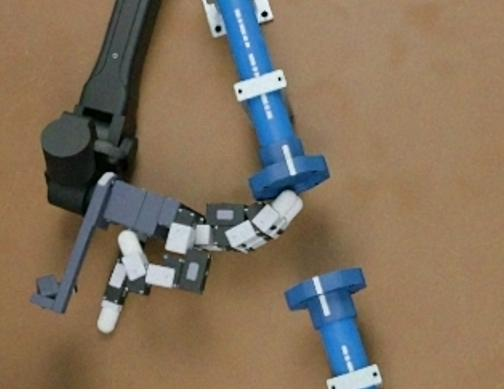

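move:
  arm3: {"target": [0.06, -0.28, 0.95, -0.25, 0.66, 0.25, 0.66], "speed": 0.2, "joints": {"hand_index_mcp": -0.42, "hand_index_pip": -0.68, "hand_index_dip": -0.1, "hand_middle_mcp": -0.42, "hand_middle_pip": -0.68, "hand_middle_dip": -0.1, "hand_ring_mcp": 0.754, "hand_ring_pip": 0.577, "hand_ring_dip": 0.696, "hand_ring_abd": -1.0, "hand_thumb_cmc": 0.714}}

move:
  arm3: {"target": [0.0, -0.2, 1.09, 0.5727, 0.2993, 0.7051, 0.2919], "speed": 0.4}
  arm1: {"target": [0.030, 0.385, 0.81, -0.4641, 0.8038, 0.3224, -0.1861], "speed": 0.1}
  cameras: ["cam_high", "arm2_cam_wrist", "arm1_cam_wrist"]

Scene clock: 1249.53 s.
Joint torques (N m): arm1=[1.44 -5.07 5.07 -1.5 0.23 -0.07] | arm2=[1.85 -14.62 10.69 0.68 -0.76 -0.33] | arm3=[1.03 -26.29 9.61 0.72 0.74 -0.08] | arm4=[-1.55 2.02 8.83 2.56 0.23 -0.09]
Motor temperatures (°C): arm1=[24 27 30 27 28 28] | arm2=[26 31 36 28 29 25] | arm3=[29 40 46 28 37 28] | arm4=[29 28 40 26 25 25]
Heat: arm1: hottest joint3_rad 30 °C; arm2: hottest joint3_rad 36 °C; arm3: hottest joint3_rad 46 °C; arm4: hottest joint3_rad 40 °C.
move: arm3 off_target
Joint velocities: within noise
arm1, arm2, arm4: as last shown
arm1.joint_positions: joint1_rad=+0.482 joint2_rad=+1.289 joint3_rad=+0.602 joint4_rad=-1.687 joint5_rad=+0.263 joint6_rad=-0.187 hand_index_mcp=-0.028 hand_index_abd=+0.001 hand_index_pip=-0.146 hand_index_dip=+0.998 hand_middle_mcp=-0.028 hand_middle_abd=+0.000 hand_middle_pip=-0.145 hand_middle_dip=+0.998 hand_ring_mcp=-0.909 hand_ring_abd=+0.030 hand_ring_pip=-0.131 hand_ring_dip=+0.265 hand_thumb_cmc=-0.659 hand_thumb_axl=+0.677 hand_thumb_mcp=+0.293 hand_thumb_ipl=+0.168 hand_current_limit=+0.400 hand_speed=-0.300
arm1.hand: x=+0.0308 y=+0.3815 z=+0.8624 quat_wxyz=(-0.365, +0.848, +0.344, -0.171) (m; scene frame)
arm3.joint_positions: joint1_rad=-0.464 joint2_rad=+2.911 joint3_rad=+3.034 joint4_rad=+0.421 joint5_rad=-1.517 joint6_rad=+2.079 hand_index_mcp=-0.418 hand_index_abd=+0.003 hand_index_pip=-0.677 hand_index_dip=-0.100 hand_middle_mcp=-0.418 hand_middle_abd=+0.007 hand_middle_pip=-0.677 hand_middle_dip=-0.097 hand_ring_mcp=+0.752 hand_ring_abd=-0.993 hand_ring_pip=+0.576 hand_ring_dip=+0.693 hand_thumb_cmc=+0.711 hand_thumb_axl=+0.676 hand_thumb_mcp=+0.224 hand_thumb_ipl=+0.166 hand_current_limit=+0.400 hand_speed=-0.300
arm3.joint_status: all done
arm3.hand_state: goal,goal,goal,goal,goal,goal,goal,goal,goal,goal,goal,goal,goal,goal,goal,goal
arm3.index_mcp_current_ma: 3
arm3.index_abd_current_ma: 5
arm3.index_pip_current_ma: 6
arm3.index_dip_current_ma: 0
arm3.middle_mcp_current_ma: 3
arm3.middle_abd_current_ma: 12
arm3.middle_pip_current_ma: 5
arm3.middle_dip_current_ma: 4
arm3.ring_mcp_current_ma: -4
arm3.ring_abd_current_ma: 12
arm3.ring_pip_current_ma: -4
arm3.ring_dip_current_ma: -4
arm3.thumb_cmc_current_ma: -5
arm3.thumb_axl_current_ma: -5
arm3.thumb_mcp_current_ma: -4
arm3.thumb_ipl_current_ma: -5
arm3.hand_goal_index_mcp: -0.420
arm3.hand_goal_index_abd: 0.000
arm3.hand_goal_index_pip: -0.680
arm3.hand_goal_index_dip: -0.100
arm3.hand_goal_middle_mcp: -0.420
arm3.hand_goal_middle_abd: 0.000
arm3.hand_goal_middle_pip: -0.680
arm3.hand_goal_middle_dip: -0.100
arm3.hand_goal_ring_mcp: 0.754
arm3.hand_goal_ring_abd: -1.000
arm3.hand_goal_ring_pip: 0.578
arm3.hand_goal_ring_dip: 0.696
arm3.hand_goal_thumb_cmc: 0.714
arm3.hand_goal_thumb_axl: 0.678
arm3.hand_goal_thumb_mcp: 0.226
arm3.hand_goal_thumb_ipl: 0.168
arm3.hand: x=+0.0618 y=-0.2809 z=+0.9443 quat_wxyz=(-0.352, +0.597, +0.360, +0.624) (m; scene frame)
arm3.hand_target: x=+0.0616 y=-0.2809 z=+0.9501 quat_wxyz=(-0.357, +0.600, +0.354, +0.622) (m; scene frame)
arm3.hand_status: off_target (0.006 m and 19.1 deg from the pose sent, 0.197 m and 24.3 deg at the start; pose on its path clipped on 3 of 63 steps; a joint's target at an end of its range on 63 of 63 steps)
pictures: none

Scene clock: 1255.57 s.
Joint torques (N m): arm1=[2.14 -4.6 4.67 -0.7 -0.02 0.1] | arm2=[2.08 -14.39 10.54 0.61 -0.76 -0.29] | arm3=[1.08 -20.78 10.21 1.74 0 -0.03] | arm4=[-0.5 1.49 8.75 2.43 0.21 -0.11]
Motor temperatures (°C): arm1=[24 27 30 27 28 27] | arm2=[26 31 36 28 29 25] | arm3=[29 41 46 28 37 28] | arm4=[29 28 40 26 25 25]
Heat: arm1: hottest joint3_rad 30 °C; arm2: hottest joint3_rad 36 °C; arm3: hottest joint3_rad 46 °C; arm4: hottest joint3_rad 40 °C.
move: arm1 off_target; arm3 done
Joint velocities: within noise
arm1.joint_positions: joint1_rad=+0.485 joint2_rad=+1.613 joint3_rad=+0.620 joint4_rad=-1.632 joint5_rad=+0.249 joint6_rad=-0.147 hand_index_mcp=-0.028 hand_index_abd=+0.001 hand_index_pip=-0.146 hand_index_dip=+0.998 hand_middle_mcp=-0.028 hand_middle_abd=+0.000 hand_middle_pip=-0.145 hand_middle_dip=+0.998 hand_ring_mcp=-0.909 hand_ring_abd=+0.030 hand_ring_pip=-0.131 hand_ring_dip=+0.265 hand_thumb_cmc=-0.659 hand_thumb_axl=+0.677 hand_thumb_mcp=+0.293 hand_thumb_ipl=+0.168 hand_current_limit=+0.400 hand_speed=-0.300
arm1.joint_status: not commanded
arm1.hand_state: goal,goal,goal,goal,goal,goal,goal,goal,blocked,blocked,goal,goal,goal,goal,goal,goal
arm1.index_mcp_current_ma: 5
arm1.index_abd_current_ma: 1
arm1.index_pip_current_ma: 13
arm1.index_dip_current_ma: -7
arm1.middle_mcp_current_ma: 5
arm1.middle_abd_current_ma: 1
arm1.middle_pip_current_ma: 15
arm1.middle_dip_current_ma: -6
arm1.ring_mcp_current_ma: 312
arm1.ring_abd_current_ma: 94
arm1.ring_pip_current_ma: 68
arm1.ring_dip_current_ma: 15
arm1.thumb_cmc_current_ma: 2
arm1.thumb_axl_current_ma: -2
arm1.thumb_mcp_current_ma: -29
arm1.thumb_ipl_current_ma: -1
arm1.hand_goal_index_mcp: -0.030
arm1.hand_goal_index_abd: 0.000
arm1.hand_goal_index_pip: -0.150
arm1.hand_goal_index_dip: 1.000
arm1.hand_goal_middle_mcp: -0.030
arm1.hand_goal_middle_abd: 0.000
arm1.hand_goal_middle_pip: -0.150
arm1.hand_goal_middle_dip: 1.000
arm1.hand_goal_ring_mcp: -0.980
arm1.hand_goal_ring_abd: 0.000
arm1.hand_goal_ring_pip: -0.150
arm1.hand_goal_ring_dip: 0.260
arm1.hand_goal_thumb_cmc: -0.660
arm1.hand_goal_thumb_axl: 0.678
arm1.hand_goal_thumb_mcp: 0.300
arm1.hand_goal_thumb_ipl: 0.168
arm1.hand: x=+0.0231 y=+0.3960 z=+0.8127 quat_wxyz=(-0.474, +0.799, +0.322, -0.184) (m; scene frame)
arm1.hand_target: x=+0.0300 y=+0.3851 z=+0.8102 quat_wxyz=(-0.464, +0.804, +0.323, -0.186) (m; scene frame)
arm1.hand_status: off_target (0.013 m and 1.3 deg from the pose sent, 0.052 m and 12.8 deg at the start)
arm2, arm4: as last shown
arm3.joint_positions: joint1_rad=-0.344 joint2_rad=+2.105 joint3_rad=+1.861 joint4_rad=+0.070 joint5_rad=-0.413 joint6_rad=-0.762 hand_index_mcp=-0.419 hand_index_abd=+0.002 hand_index_pip=-0.680 hand_index_dip=-0.100 hand_middle_mcp=-0.419 hand_middle_abd=+0.002 hand_middle_pip=-0.680 hand_middle_dip=-0.098 hand_ring_mcp=+0.759 hand_ring_abd=-0.998 hand_ring_pip=+0.578 hand_ring_dip=+0.694 hand_thumb_cmc=+0.722 hand_thumb_axl=+0.676 hand_thumb_mcp=+0.224 hand_thumb_ipl=+0.166 hand_current_limit=+0.400 hand_speed=-0.300
arm3.joint_status: not commanded
arm3.hand_state: goal,goal,goal,goal,goal,goal,goal,goal,goal,goal,goal,goal,goal,goal,goal,goal
arm3.index_mcp_current_ma: 1
arm3.index_abd_current_ma: 3
arm3.index_pip_current_ma: 0
arm3.index_dip_current_ma: 0
arm3.middle_mcp_current_ma: 1
arm3.middle_abd_current_ma: 3
arm3.middle_pip_current_ma: 0
arm3.middle_dip_current_ma: 4
arm3.ring_mcp_current_ma: 10
arm3.ring_abd_current_ma: 2
arm3.ring_pip_current_ma: 0
arm3.ring_dip_current_ma: -4
arm3.thumb_cmc_current_ma: 17
arm3.thumb_axl_current_ma: -5
arm3.thumb_mcp_current_ma: -4
arm3.thumb_ipl_current_ma: -5
arm3.hand_goal_index_mcp: -0.420
arm3.hand_goal_index_abd: 0.000
arm3.hand_goal_index_pip: -0.680
arm3.hand_goal_index_dip: -0.100
arm3.hand_goal_middle_mcp: -0.420
arm3.hand_goal_middle_abd: 0.000
arm3.hand_goal_middle_pip: -0.680
arm3.hand_goal_middle_dip: -0.100
arm3.hand_goal_ring_mcp: 0.754
arm3.hand_goal_ring_abd: -1.000
arm3.hand_goal_ring_pip: 0.578
arm3.hand_goal_ring_dip: 0.696
arm3.hand_goal_thumb_cmc: 0.714
arm3.hand_goal_thumb_axl: 0.678
arm3.hand_goal_thumb_mcp: 0.226
arm3.hand_goal_thumb_ipl: 0.168
arm3.hand: x=-0.0002 y=-0.2023 z=+1.0923 quat_wxyz=(+0.575, +0.300, +0.701, +0.296) (m; scene frame)
arm3.hand_target: x=+0.0000 y=-0.2001 z=+1.0899 quat_wxyz=(+0.573, +0.299, +0.705, +0.292) (m; scene frame)
arm3.hand_status: done (0.003 m and 0.8 deg from the pose sent, 0.178 m and 131.2 deg at the start; pose on its path clipped on 125 of 181 steps; a joint's target at an end of its range on 72 of 181 steps)
pictures: arm1_cam_wrist, arm2_cam_wrist, cam_high
camera_calibration:
arm1_cam_wrist: T_world_to_cam=[[-0.369258, -0.723365, -0.583431, 0.803438], [-0.0348697, -0.616573, 0.786526, -0.447035], [-0.928673, 0.310775, 0.202451, -0.143127], [0, 0, 0, 1]] pos_world=[0.148169, 0.35003, 0.849331]
arm2_cam_wrist: T_world_to_cam=[[0.315894, 0.534698, -0.783779, 0.789787], [0.11981, -0.841946, -0.526092, 0.218297], [-0.9412, 0.0722848, -0.330027, 0.719996], [0, 0, 0, 1]] pos_world=[0.402017, -0.290548, 0.971481]

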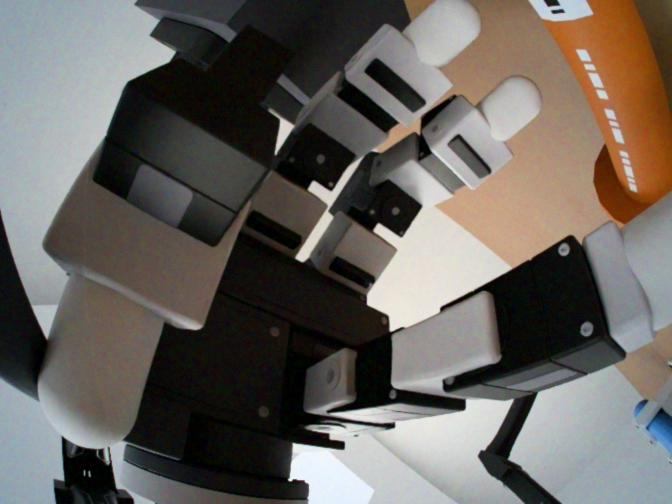

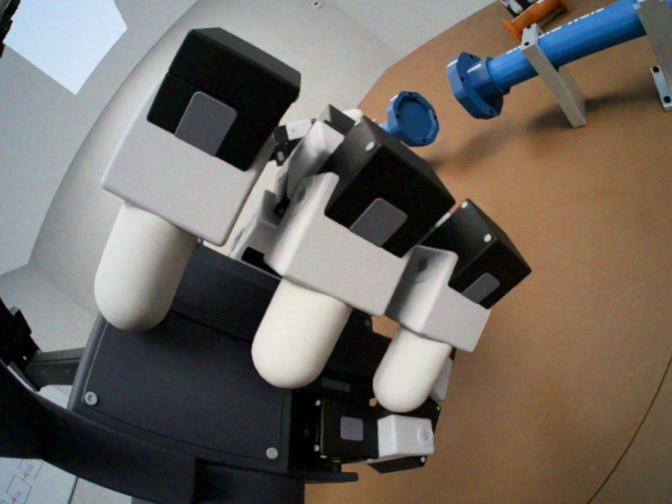

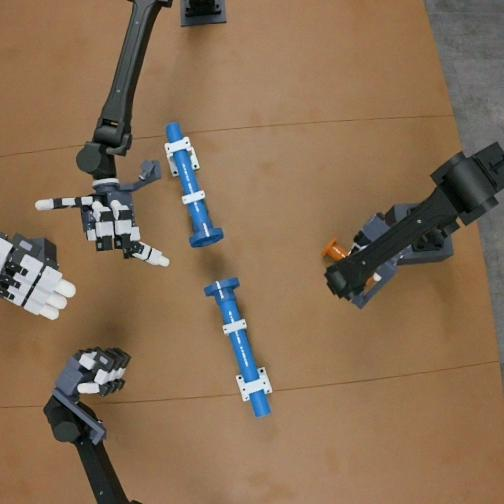

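move:
  arm1: {"target": [0.0327, 0.376, 0.769, -0.4641, 0.8038, 0.3224, -0.1861], "speed": 0.08}
  arm3: {"target": [0.034, -0.132, 1.032, 0.5727, 0.2993, 0.7051, 0.2919], "speed": 0.15}
  cameras: ["cam_high", "arm2_cam_wrist", "arm1_cam_wrist"]

zoom_image:
  camera: "arm2_cam_wrist"
  region: [340, 20, 600, 220]

zoom_image:
  camera: "cam_high"
  region: [120, 210, 260, 310]

zoom_image:
  camera: "cam_high"
  region: [300, 180, 440, 320]

Scene clock: 1273.47 s.
Joint torques (N m): arm1=[1.61 -5.48 3.41 -0.69 0.18 0.06] | arm2=[2.08 -14.04 10.59 0.64 -0.77 -0.32] | arm3=[0.5 -20.19 10.91 3.23 0 0.19] | arm4=[-1.44 1.26 8.72 2.51 0.27 -0.1]
Motor temperatures (°C): arm1=[24 27 30 27 27 27] | arm2=[26 31 36 28 29 25] | arm3=[29 40 46 28 36 28] | arm4=[29 28 40 26 25 25]
Heat: arm1: hottest joint3_rad 30 °C; arm2: hottest joint3_rad 36 °C; arm3: hottest joint3_rad 46 °C; arm4: hottest joint3_rad 40 °C.
move: arm1 off_target; arm3 done
Joint velocities: within noise
arm1.joint_positions: joint1_rad=+0.485 joint2_rad=+1.754 joint3_rad=+0.637 joint4_rad=-1.502 joint5_rad=+0.250 joint6_rad=-0.147 hand_index_mcp=-0.028 hand_index_abd=+0.001 hand_index_pip=-0.146 hand_index_dip=+0.998 hand_middle_mcp=-0.028 hand_middle_abd=+0.000 hand_middle_pip=-0.145 hand_middle_dip=+0.998 hand_ring_mcp=-0.909 hand_ring_abd=+0.030 hand_ring_pip=-0.131 hand_ring_dip=+0.265 hand_thumb_cmc=-0.659 hand_thumb_axl=+0.677 hand_thumb_mcp=+0.293 hand_thumb_ipl=+0.168 hand_current_limit=+0.400 hand_speed=-0.300
arm1.joint_status: not commanded
arm1.hand_state: goal,goal,goal,goal,goal,goal,goal,goal,blocked,blocked,goal,goal,goal,goal,goal,goal
arm1.index_mcp_current_ma: 5
arm1.index_abd_current_ma: 1
arm1.index_pip_current_ma: 13
arm1.index_dip_current_ma: -7
arm1.middle_mcp_current_ma: 5
arm1.middle_abd_current_ma: 1
arm1.middle_pip_current_ma: 15
arm1.middle_dip_current_ma: -6
arm1.ring_mcp_current_ma: 312
arm1.ring_abd_current_ma: 94
arm1.ring_pip_current_ma: 68
arm1.ring_dip_current_ma: 15
arm1.thumb_cmc_current_ma: 2
arm1.thumb_axl_current_ma: -2
arm1.thumb_mcp_current_ma: -29
arm1.thumb_ipl_current_ma: -1
arm1.hand_goal_index_mcp: -0.030
arm1.hand_goal_index_abd: 0.000
arm1.hand_goal_index_pip: -0.150
arm1.hand_goal_index_dip: 1.000
arm1.hand_goal_middle_mcp: -0.030
arm1.hand_goal_middle_abd: 0.000
arm1.hand_goal_middle_pip: -0.150
arm1.hand_goal_middle_dip: 1.000
arm1.hand_goal_ring_mcp: -0.980
arm1.hand_goal_ring_abd: 0.000
arm1.hand_goal_ring_pip: -0.150
arm1.hand_goal_ring_dip: 0.260
arm1.hand_goal_thumb_cmc: -0.660
arm1.hand_goal_thumb_axl: 0.678
arm1.hand_goal_thumb_mcp: 0.300
arm1.hand_goal_thumb_ipl: 0.168
arm1.hand: x=+0.0287 y=+0.3849 z=+0.7730 quat_wxyz=(-0.471, +0.800, +0.323, -0.184) (m; scene frame)
arm1.hand_target: x=+0.0327 y=+0.3761 z=+0.7692 quat_wxyz=(-0.464, +0.804, +0.322, -0.186) (m; scene frame)
arm1.hand_status: off_target (0.011 m and 0.9 deg from the pose sent, 0.049 m and 1.3 deg at the start)
arm2, arm4: as last shown
arm3.joint_positions: joint1_rad=-0.232 joint2_rad=+2.175 joint3_rad=+1.836 joint4_rad=+0.142 joint5_rad=-0.311 joint6_rad=-0.763 hand_index_mcp=-0.419 hand_index_abd=+0.002 hand_index_pip=-0.680 hand_index_dip=-0.100 hand_middle_mcp=-0.419 hand_middle_abd=+0.002 hand_middle_pip=-0.680 hand_middle_dip=-0.098 hand_ring_mcp=+0.759 hand_ring_abd=-0.998 hand_ring_pip=+0.578 hand_ring_dip=+0.694 hand_thumb_cmc=+0.722 hand_thumb_axl=+0.676 hand_thumb_mcp=+0.224 hand_thumb_ipl=+0.166 hand_current_limit=+0.400 hand_speed=-0.300
arm3.joint_status: not commanded
arm3.hand_state: goal,goal,goal,goal,goal,goal,goal,goal,goal,goal,goal,goal,goal,goal,goal,goal
arm3.index_mcp_current_ma: 1
arm3.index_abd_current_ma: 3
arm3.index_pip_current_ma: 0
arm3.index_dip_current_ma: 0
arm3.middle_mcp_current_ma: 1
arm3.middle_abd_current_ma: 2
arm3.middle_pip_current_ma: 0
arm3.middle_dip_current_ma: 4
arm3.ring_mcp_current_ma: 10
arm3.ring_abd_current_ma: 2
arm3.ring_pip_current_ma: 0
arm3.ring_dip_current_ma: -4
arm3.thumb_cmc_current_ma: 17
arm3.thumb_axl_current_ma: -5
arm3.thumb_mcp_current_ma: -4
arm3.thumb_ipl_current_ma: -5
arm3.hand_goal_index_mcp: -0.420
arm3.hand_goal_index_abd: 0.000
arm3.hand_goal_index_pip: -0.680
arm3.hand_goal_index_dip: -0.100
arm3.hand_goal_middle_mcp: -0.420
arm3.hand_goal_middle_abd: 0.000
arm3.hand_goal_middle_pip: -0.680
arm3.hand_goal_middle_dip: -0.100
arm3.hand_goal_ring_mcp: 0.754
arm3.hand_goal_ring_abd: -1.000
arm3.hand_goal_ring_pip: 0.578
arm3.hand_goal_ring_dip: 0.696
arm3.hand_goal_thumb_cmc: 0.714
arm3.hand_goal_thumb_axl: 0.678
arm3.hand_goal_thumb_mcp: 0.226
arm3.hand_goal_thumb_ipl: 0.168
arm3.hand: x=+0.0320 y=-0.1250 z=+1.0322 quat_wxyz=(+0.565, +0.297, +0.712, +0.291) (m; scene frame)
arm3.hand_target: x=+0.0338 y=-0.1318 z=+1.0319 quat_wxyz=(+0.573, +0.299, +0.705, +0.292) (m; scene frame)
arm3.hand_status: done (0.007 m and 1.2 deg from the pose sent, 0.099 m and 0.8 deg at the start)
pictures: arm1_cam_wrist, arm2_cam_wrist, cam_high
camera_calibration:
arm1_cam_wrist: T_world_to_cam=[[-0.366793, -0.727582, -0.57973, 0.772941], [-0.0355487, -0.611746, 0.790255, -0.427163], [-0.929623, 0.310469, 0.19852, -0.123225], [0, 0, 0, 1]] pos_world=[0.153772, 0.33932, 0.810128]
arm2_cam_wrist: T_world_to_cam=[[0.315894, 0.534698, -0.783779, 0.789787], [0.11981, -0.841946, -0.526092, 0.218297], [-0.9412, 0.0722848, -0.330027, 0.719996], [0, 0, 0, 1]] pos_world=[0.402017, -0.290548, 0.971481]

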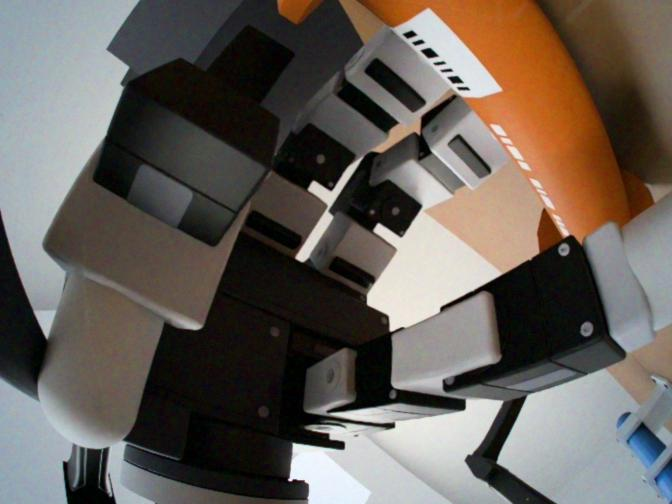

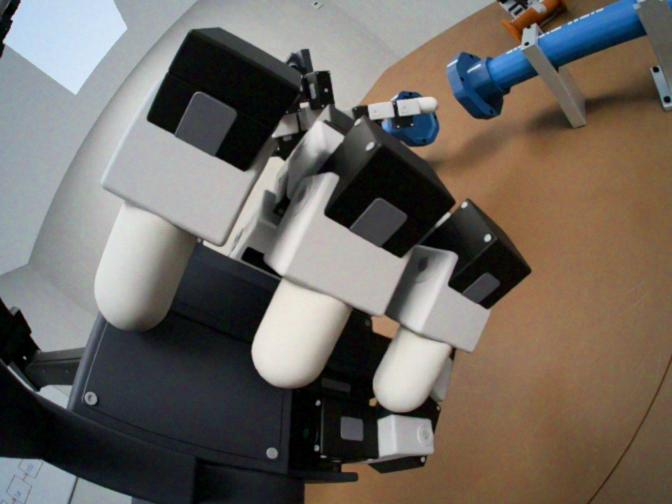

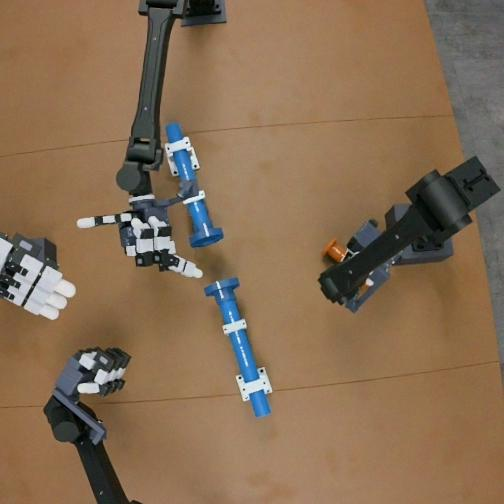

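Scaled by 1.938 from the camera's 672x504 image, which has a finer 960x720 frame.

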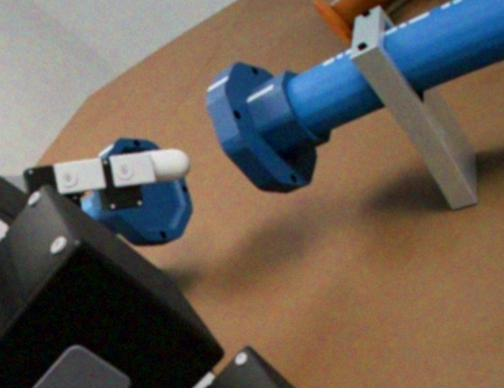

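Scaled by 3.600 from the camera's 504x504 image, which has a finer 720x720 frame.

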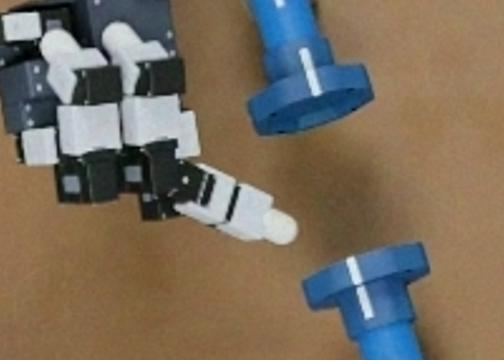

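Scaled by 3.600 from the camera's 504x504 image, which has a finer 720x720 frame.

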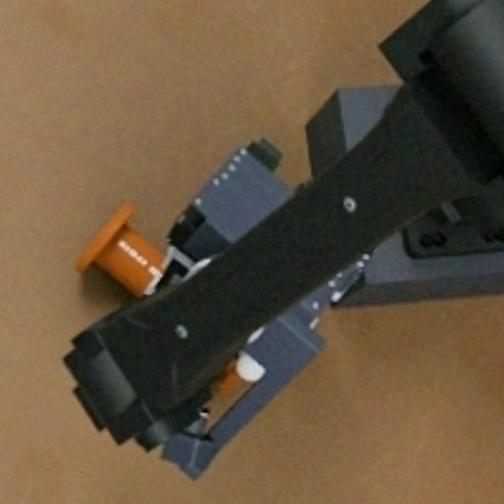

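move:
  arm1: {"joints": {"hand_current_limit": 0.75, "hand_index_mcp": -0.14, "hand_middle_mcp": -0.14, "hand_thumb_mcp": -0.15}}
  arm3: {"target": [0.0433, -0.1187, 1.030, 0.5727, 0.2993, 0.7051, 0.2919], "speed": 0.1}
  cameras: ["cam_high", "arm2_cam_wrist", "arm1_cam_wrist"]

zoom_image:
  camera: "arm2_cam_wrist"
  region: [340, 20, 600, 220]

zoom_image:
  camera: "cam_high"
  region: [120, 210, 260, 310]

Scene clock: 1313.00 s.
Joint torques (N m): arm1=[1.61 -5.54 3.34 -0.69 0.16 0.06] | arm2=[1.73 -14.51 10.63 0.72 -0.76 -0.3] | arm3=[1.38 -19.6 12.67 2.97 0.01 0.22] | arm4=[-0.79 1.67 8.73 2.52 0.21 -0.07]
Motor temperatures (°C): arm1=[24 27 29 27 27 27] | arm2=[26 32 36 28 29 25] | arm3=[29 38 47 29 34 28] | arm4=[29 28 41 26 25 25]
Heat: arm1: hottest joint3_rad 29 °C; arm2: hottest joint3_rad 36 °C; arm3: hottest joint3_rad 47 °C; arm4: hottest joint3_rad 41 °C.
move: arm1 off_target; arm3 off_target
Joint velocities: within noise
arm1.joint_positions: joint1_rad=+0.485 joint2_rad=+1.754 joint3_rad=+0.638 joint4_rad=-1.502 joint5_rad=+0.251 joint6_rad=-0.147 hand_index_mcp=-0.118 hand_index_abd=+0.000 hand_index_pip=-0.139 hand_index_dip=+1.000 hand_middle_mcp=-0.114 hand_middle_abd=+0.000 hand_middle_pip=-0.136 hand_middle_dip=+1.000 hand_ring_mcp=-0.909 hand_ring_abd=+0.030 hand_ring_pip=-0.131 hand_ring_dip=+0.265 hand_thumb_cmc=-0.660 hand_thumb_axl=+0.677 hand_thumb_mcp=+0.031 hand_thumb_ipl=+0.183 hand_current_limit=+0.750 hand_speed=-0.300
arm1.joint_status: hand_index_mcp off_target (ended at -0.118, target -0.140); hand_middle_mcp off_target (ended at -0.114, target -0.140); hand_thumb_mcp off_target (ended at +0.031, target -0.150); the others done
arm1.hand_state: blocked,goal,goal,goal,blocked,goal,goal,goal,blocked,blocked,goal,goal,goal,goal,blocked,goal
arm1.index_mcp_current_ma: 84
arm1.index_abd_current_ma: 1
arm1.index_pip_current_ma: 34
arm1.index_dip_current_ma: 0
arm1.middle_mcp_current_ma: 99
arm1.middle_abd_current_ma: 1
arm1.middle_pip_current_ma: 47
arm1.middle_dip_current_ma: 0
arm1.ring_mcp_current_ma: 312
arm1.ring_abd_current_ma: 94
arm1.ring_pip_current_ma: 68
arm1.ring_dip_current_ma: 15
arm1.thumb_cmc_current_ma: 0
arm1.thumb_axl_current_ma: -2
arm1.thumb_mcp_current_ma: 481
arm1.thumb_ipl_current_ma: 71
arm1.hand_goal_index_mcp: -0.140
arm1.hand_goal_index_abd: 0.000
arm1.hand_goal_index_pip: -0.150
arm1.hand_goal_index_dip: 1.000
arm1.hand_goal_middle_mcp: -0.140
arm1.hand_goal_middle_abd: 0.000
arm1.hand_goal_middle_pip: -0.150
arm1.hand_goal_middle_dip: 1.000
arm1.hand_goal_ring_mcp: -0.980
arm1.hand_goal_ring_abd: 0.000
arm1.hand_goal_ring_pip: -0.150
arm1.hand_goal_ring_dip: 0.260
arm1.hand_goal_thumb_cmc: -0.660
arm1.hand_goal_thumb_axl: 0.678
arm1.hand_goal_thumb_mcp: -0.150
arm1.hand_goal_thumb_ipl: 0.168
arm1.hand: x=+0.0289 y=+0.3845 z=+0.7729 quat_wxyz=(-0.471, +0.800, +0.323, -0.184) (m; scene frame)
arm1.hand_target: x=+0.0327 y=+0.3761 z=+0.7692 quat_wxyz=(-0.464, +0.804, +0.322, -0.186) (m; scene frame)
arm1.hand_status: not commanded
arm2, arm4: as last shown
arm3.joint_positions: joint1_rad=-0.222 joint2_rad=+2.185 joint3_rad=+1.836 joint4_rad=+0.142 joint5_rad=-0.291 joint6_rad=-0.761 hand_index_mcp=-0.419 hand_index_abd=+0.002 hand_index_pip=-0.680 hand_index_dip=-0.100 hand_middle_mcp=-0.419 hand_middle_abd=+0.002 hand_middle_pip=-0.680 hand_middle_dip=-0.098 hand_ring_mcp=+0.759 hand_ring_abd=-0.998 hand_ring_pip=+0.578 hand_ring_dip=+0.694 hand_thumb_cmc=+0.722 hand_thumb_axl=+0.676 hand_thumb_mcp=+0.224 hand_thumb_ipl=+0.166 hand_current_limit=+0.400 hand_speed=-0.300
arm3.joint_status: not commanded
arm3.hand_state: goal,goal,goal,goal,goal,goal,goal,goal,goal,goal,goal,goal,goal,goal,goal,goal
arm3.index_mcp_current_ma: 1
arm3.index_abd_current_ma: 3
arm3.index_pip_current_ma: 0
arm3.index_dip_current_ma: 0
arm3.middle_mcp_current_ma: 1
arm3.middle_abd_current_ma: 2
arm3.middle_pip_current_ma: 0
arm3.middle_dip_current_ma: 4
arm3.ring_mcp_current_ma: 10
arm3.ring_abd_current_ma: 2
arm3.ring_pip_current_ma: 0
arm3.ring_dip_current_ma: -4
arm3.thumb_cmc_current_ma: 17
arm3.thumb_axl_current_ma: -5
arm3.thumb_mcp_current_ma: -4
arm3.thumb_ipl_current_ma: -5
arm3.hand_goal_index_mcp: -0.420
arm3.hand_goal_index_abd: 0.000
arm3.hand_goal_index_pip: -0.680
arm3.hand_goal_index_dip: -0.100
arm3.hand_goal_middle_mcp: -0.420
arm3.hand_goal_middle_abd: 0.000
arm3.hand_goal_middle_pip: -0.680
arm3.hand_goal_middle_dip: -0.100
arm3.hand_goal_ring_mcp: 0.754
arm3.hand_goal_ring_abd: -1.000
arm3.hand_goal_ring_pip: 0.578
arm3.hand_goal_ring_dip: 0.696
arm3.hand_goal_thumb_cmc: 0.714
arm3.hand_goal_thumb_axl: 0.678
arm3.hand_goal_thumb_mcp: 0.226
arm3.hand_goal_thumb_ipl: 0.168
arm3.hand: x=+0.0359 y=-0.1200 z=+1.0226 quat_wxyz=(+0.563, +0.302, +0.714, +0.287) (m; scene frame)
arm3.hand_target: x=+0.0425 y=-0.1185 z=+1.0299 quat_wxyz=(+0.573, +0.299, +0.705, +0.292) (m; scene frame)
arm3.hand_status: off_target (0.011 m and 1.7 deg from the pose sent, 0.013 m and 1.2 deg at the start)
pictures: arm1_cam_wrist, arm2_cam_wrist, cam_high
camera_calibration:
arm1_cam_wrist: T_world_to_cam=[[-0.366511, -0.728154, -0.57919, 0.772413], [-0.0354941, -0.611112, 0.790748, -0.427887], [-0.929737, 0.310375, 0.198134, -0.122657], [0, 0, 0, 1]] pos_world=[0.153872, 0.339019, 0.810028]
arm2_cam_wrist: T_world_to_cam=[[0.315894, 0.534698, -0.783779, 0.789787], [0.11981, -0.841946, -0.526092, 0.218297], [-0.9412, 0.0722848, -0.330027, 0.719996], [0, 0, 0, 1]] pos_world=[0.402017, -0.290548, 0.971481]

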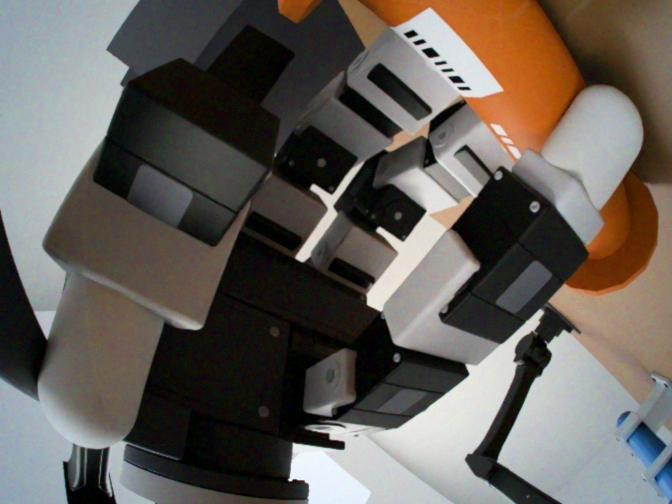

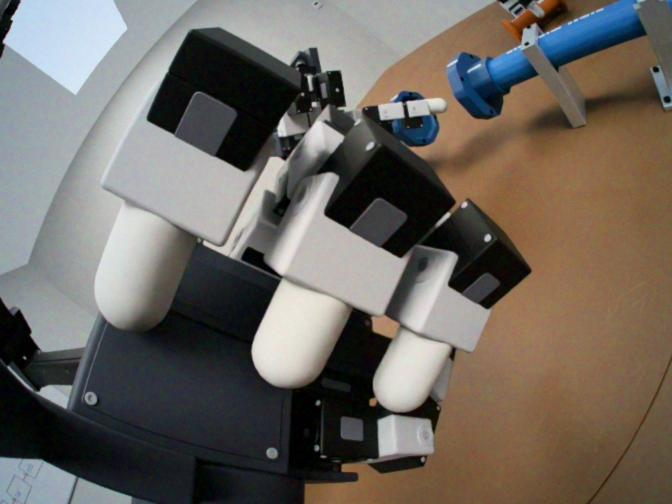

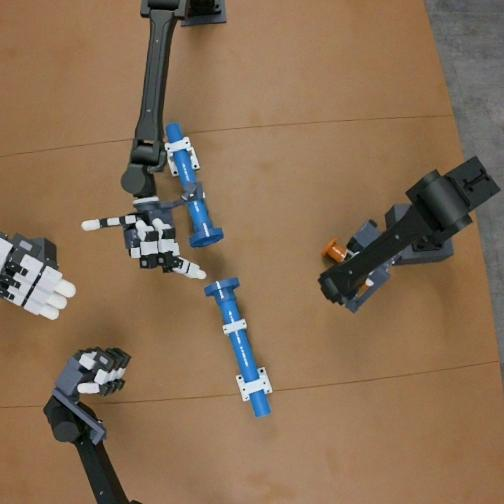

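Scaled by 1.938 from the camera's 672x504 image, which has a finer 960x720 frame.

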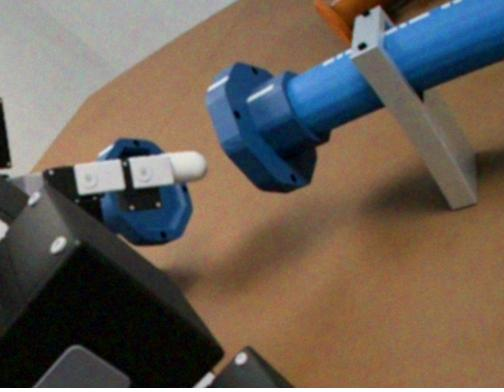

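Scaled by 3.600 from the camera's 504x504 image, which has a finer 720x720 frame.

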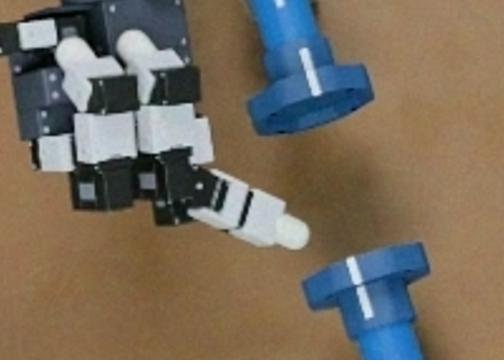

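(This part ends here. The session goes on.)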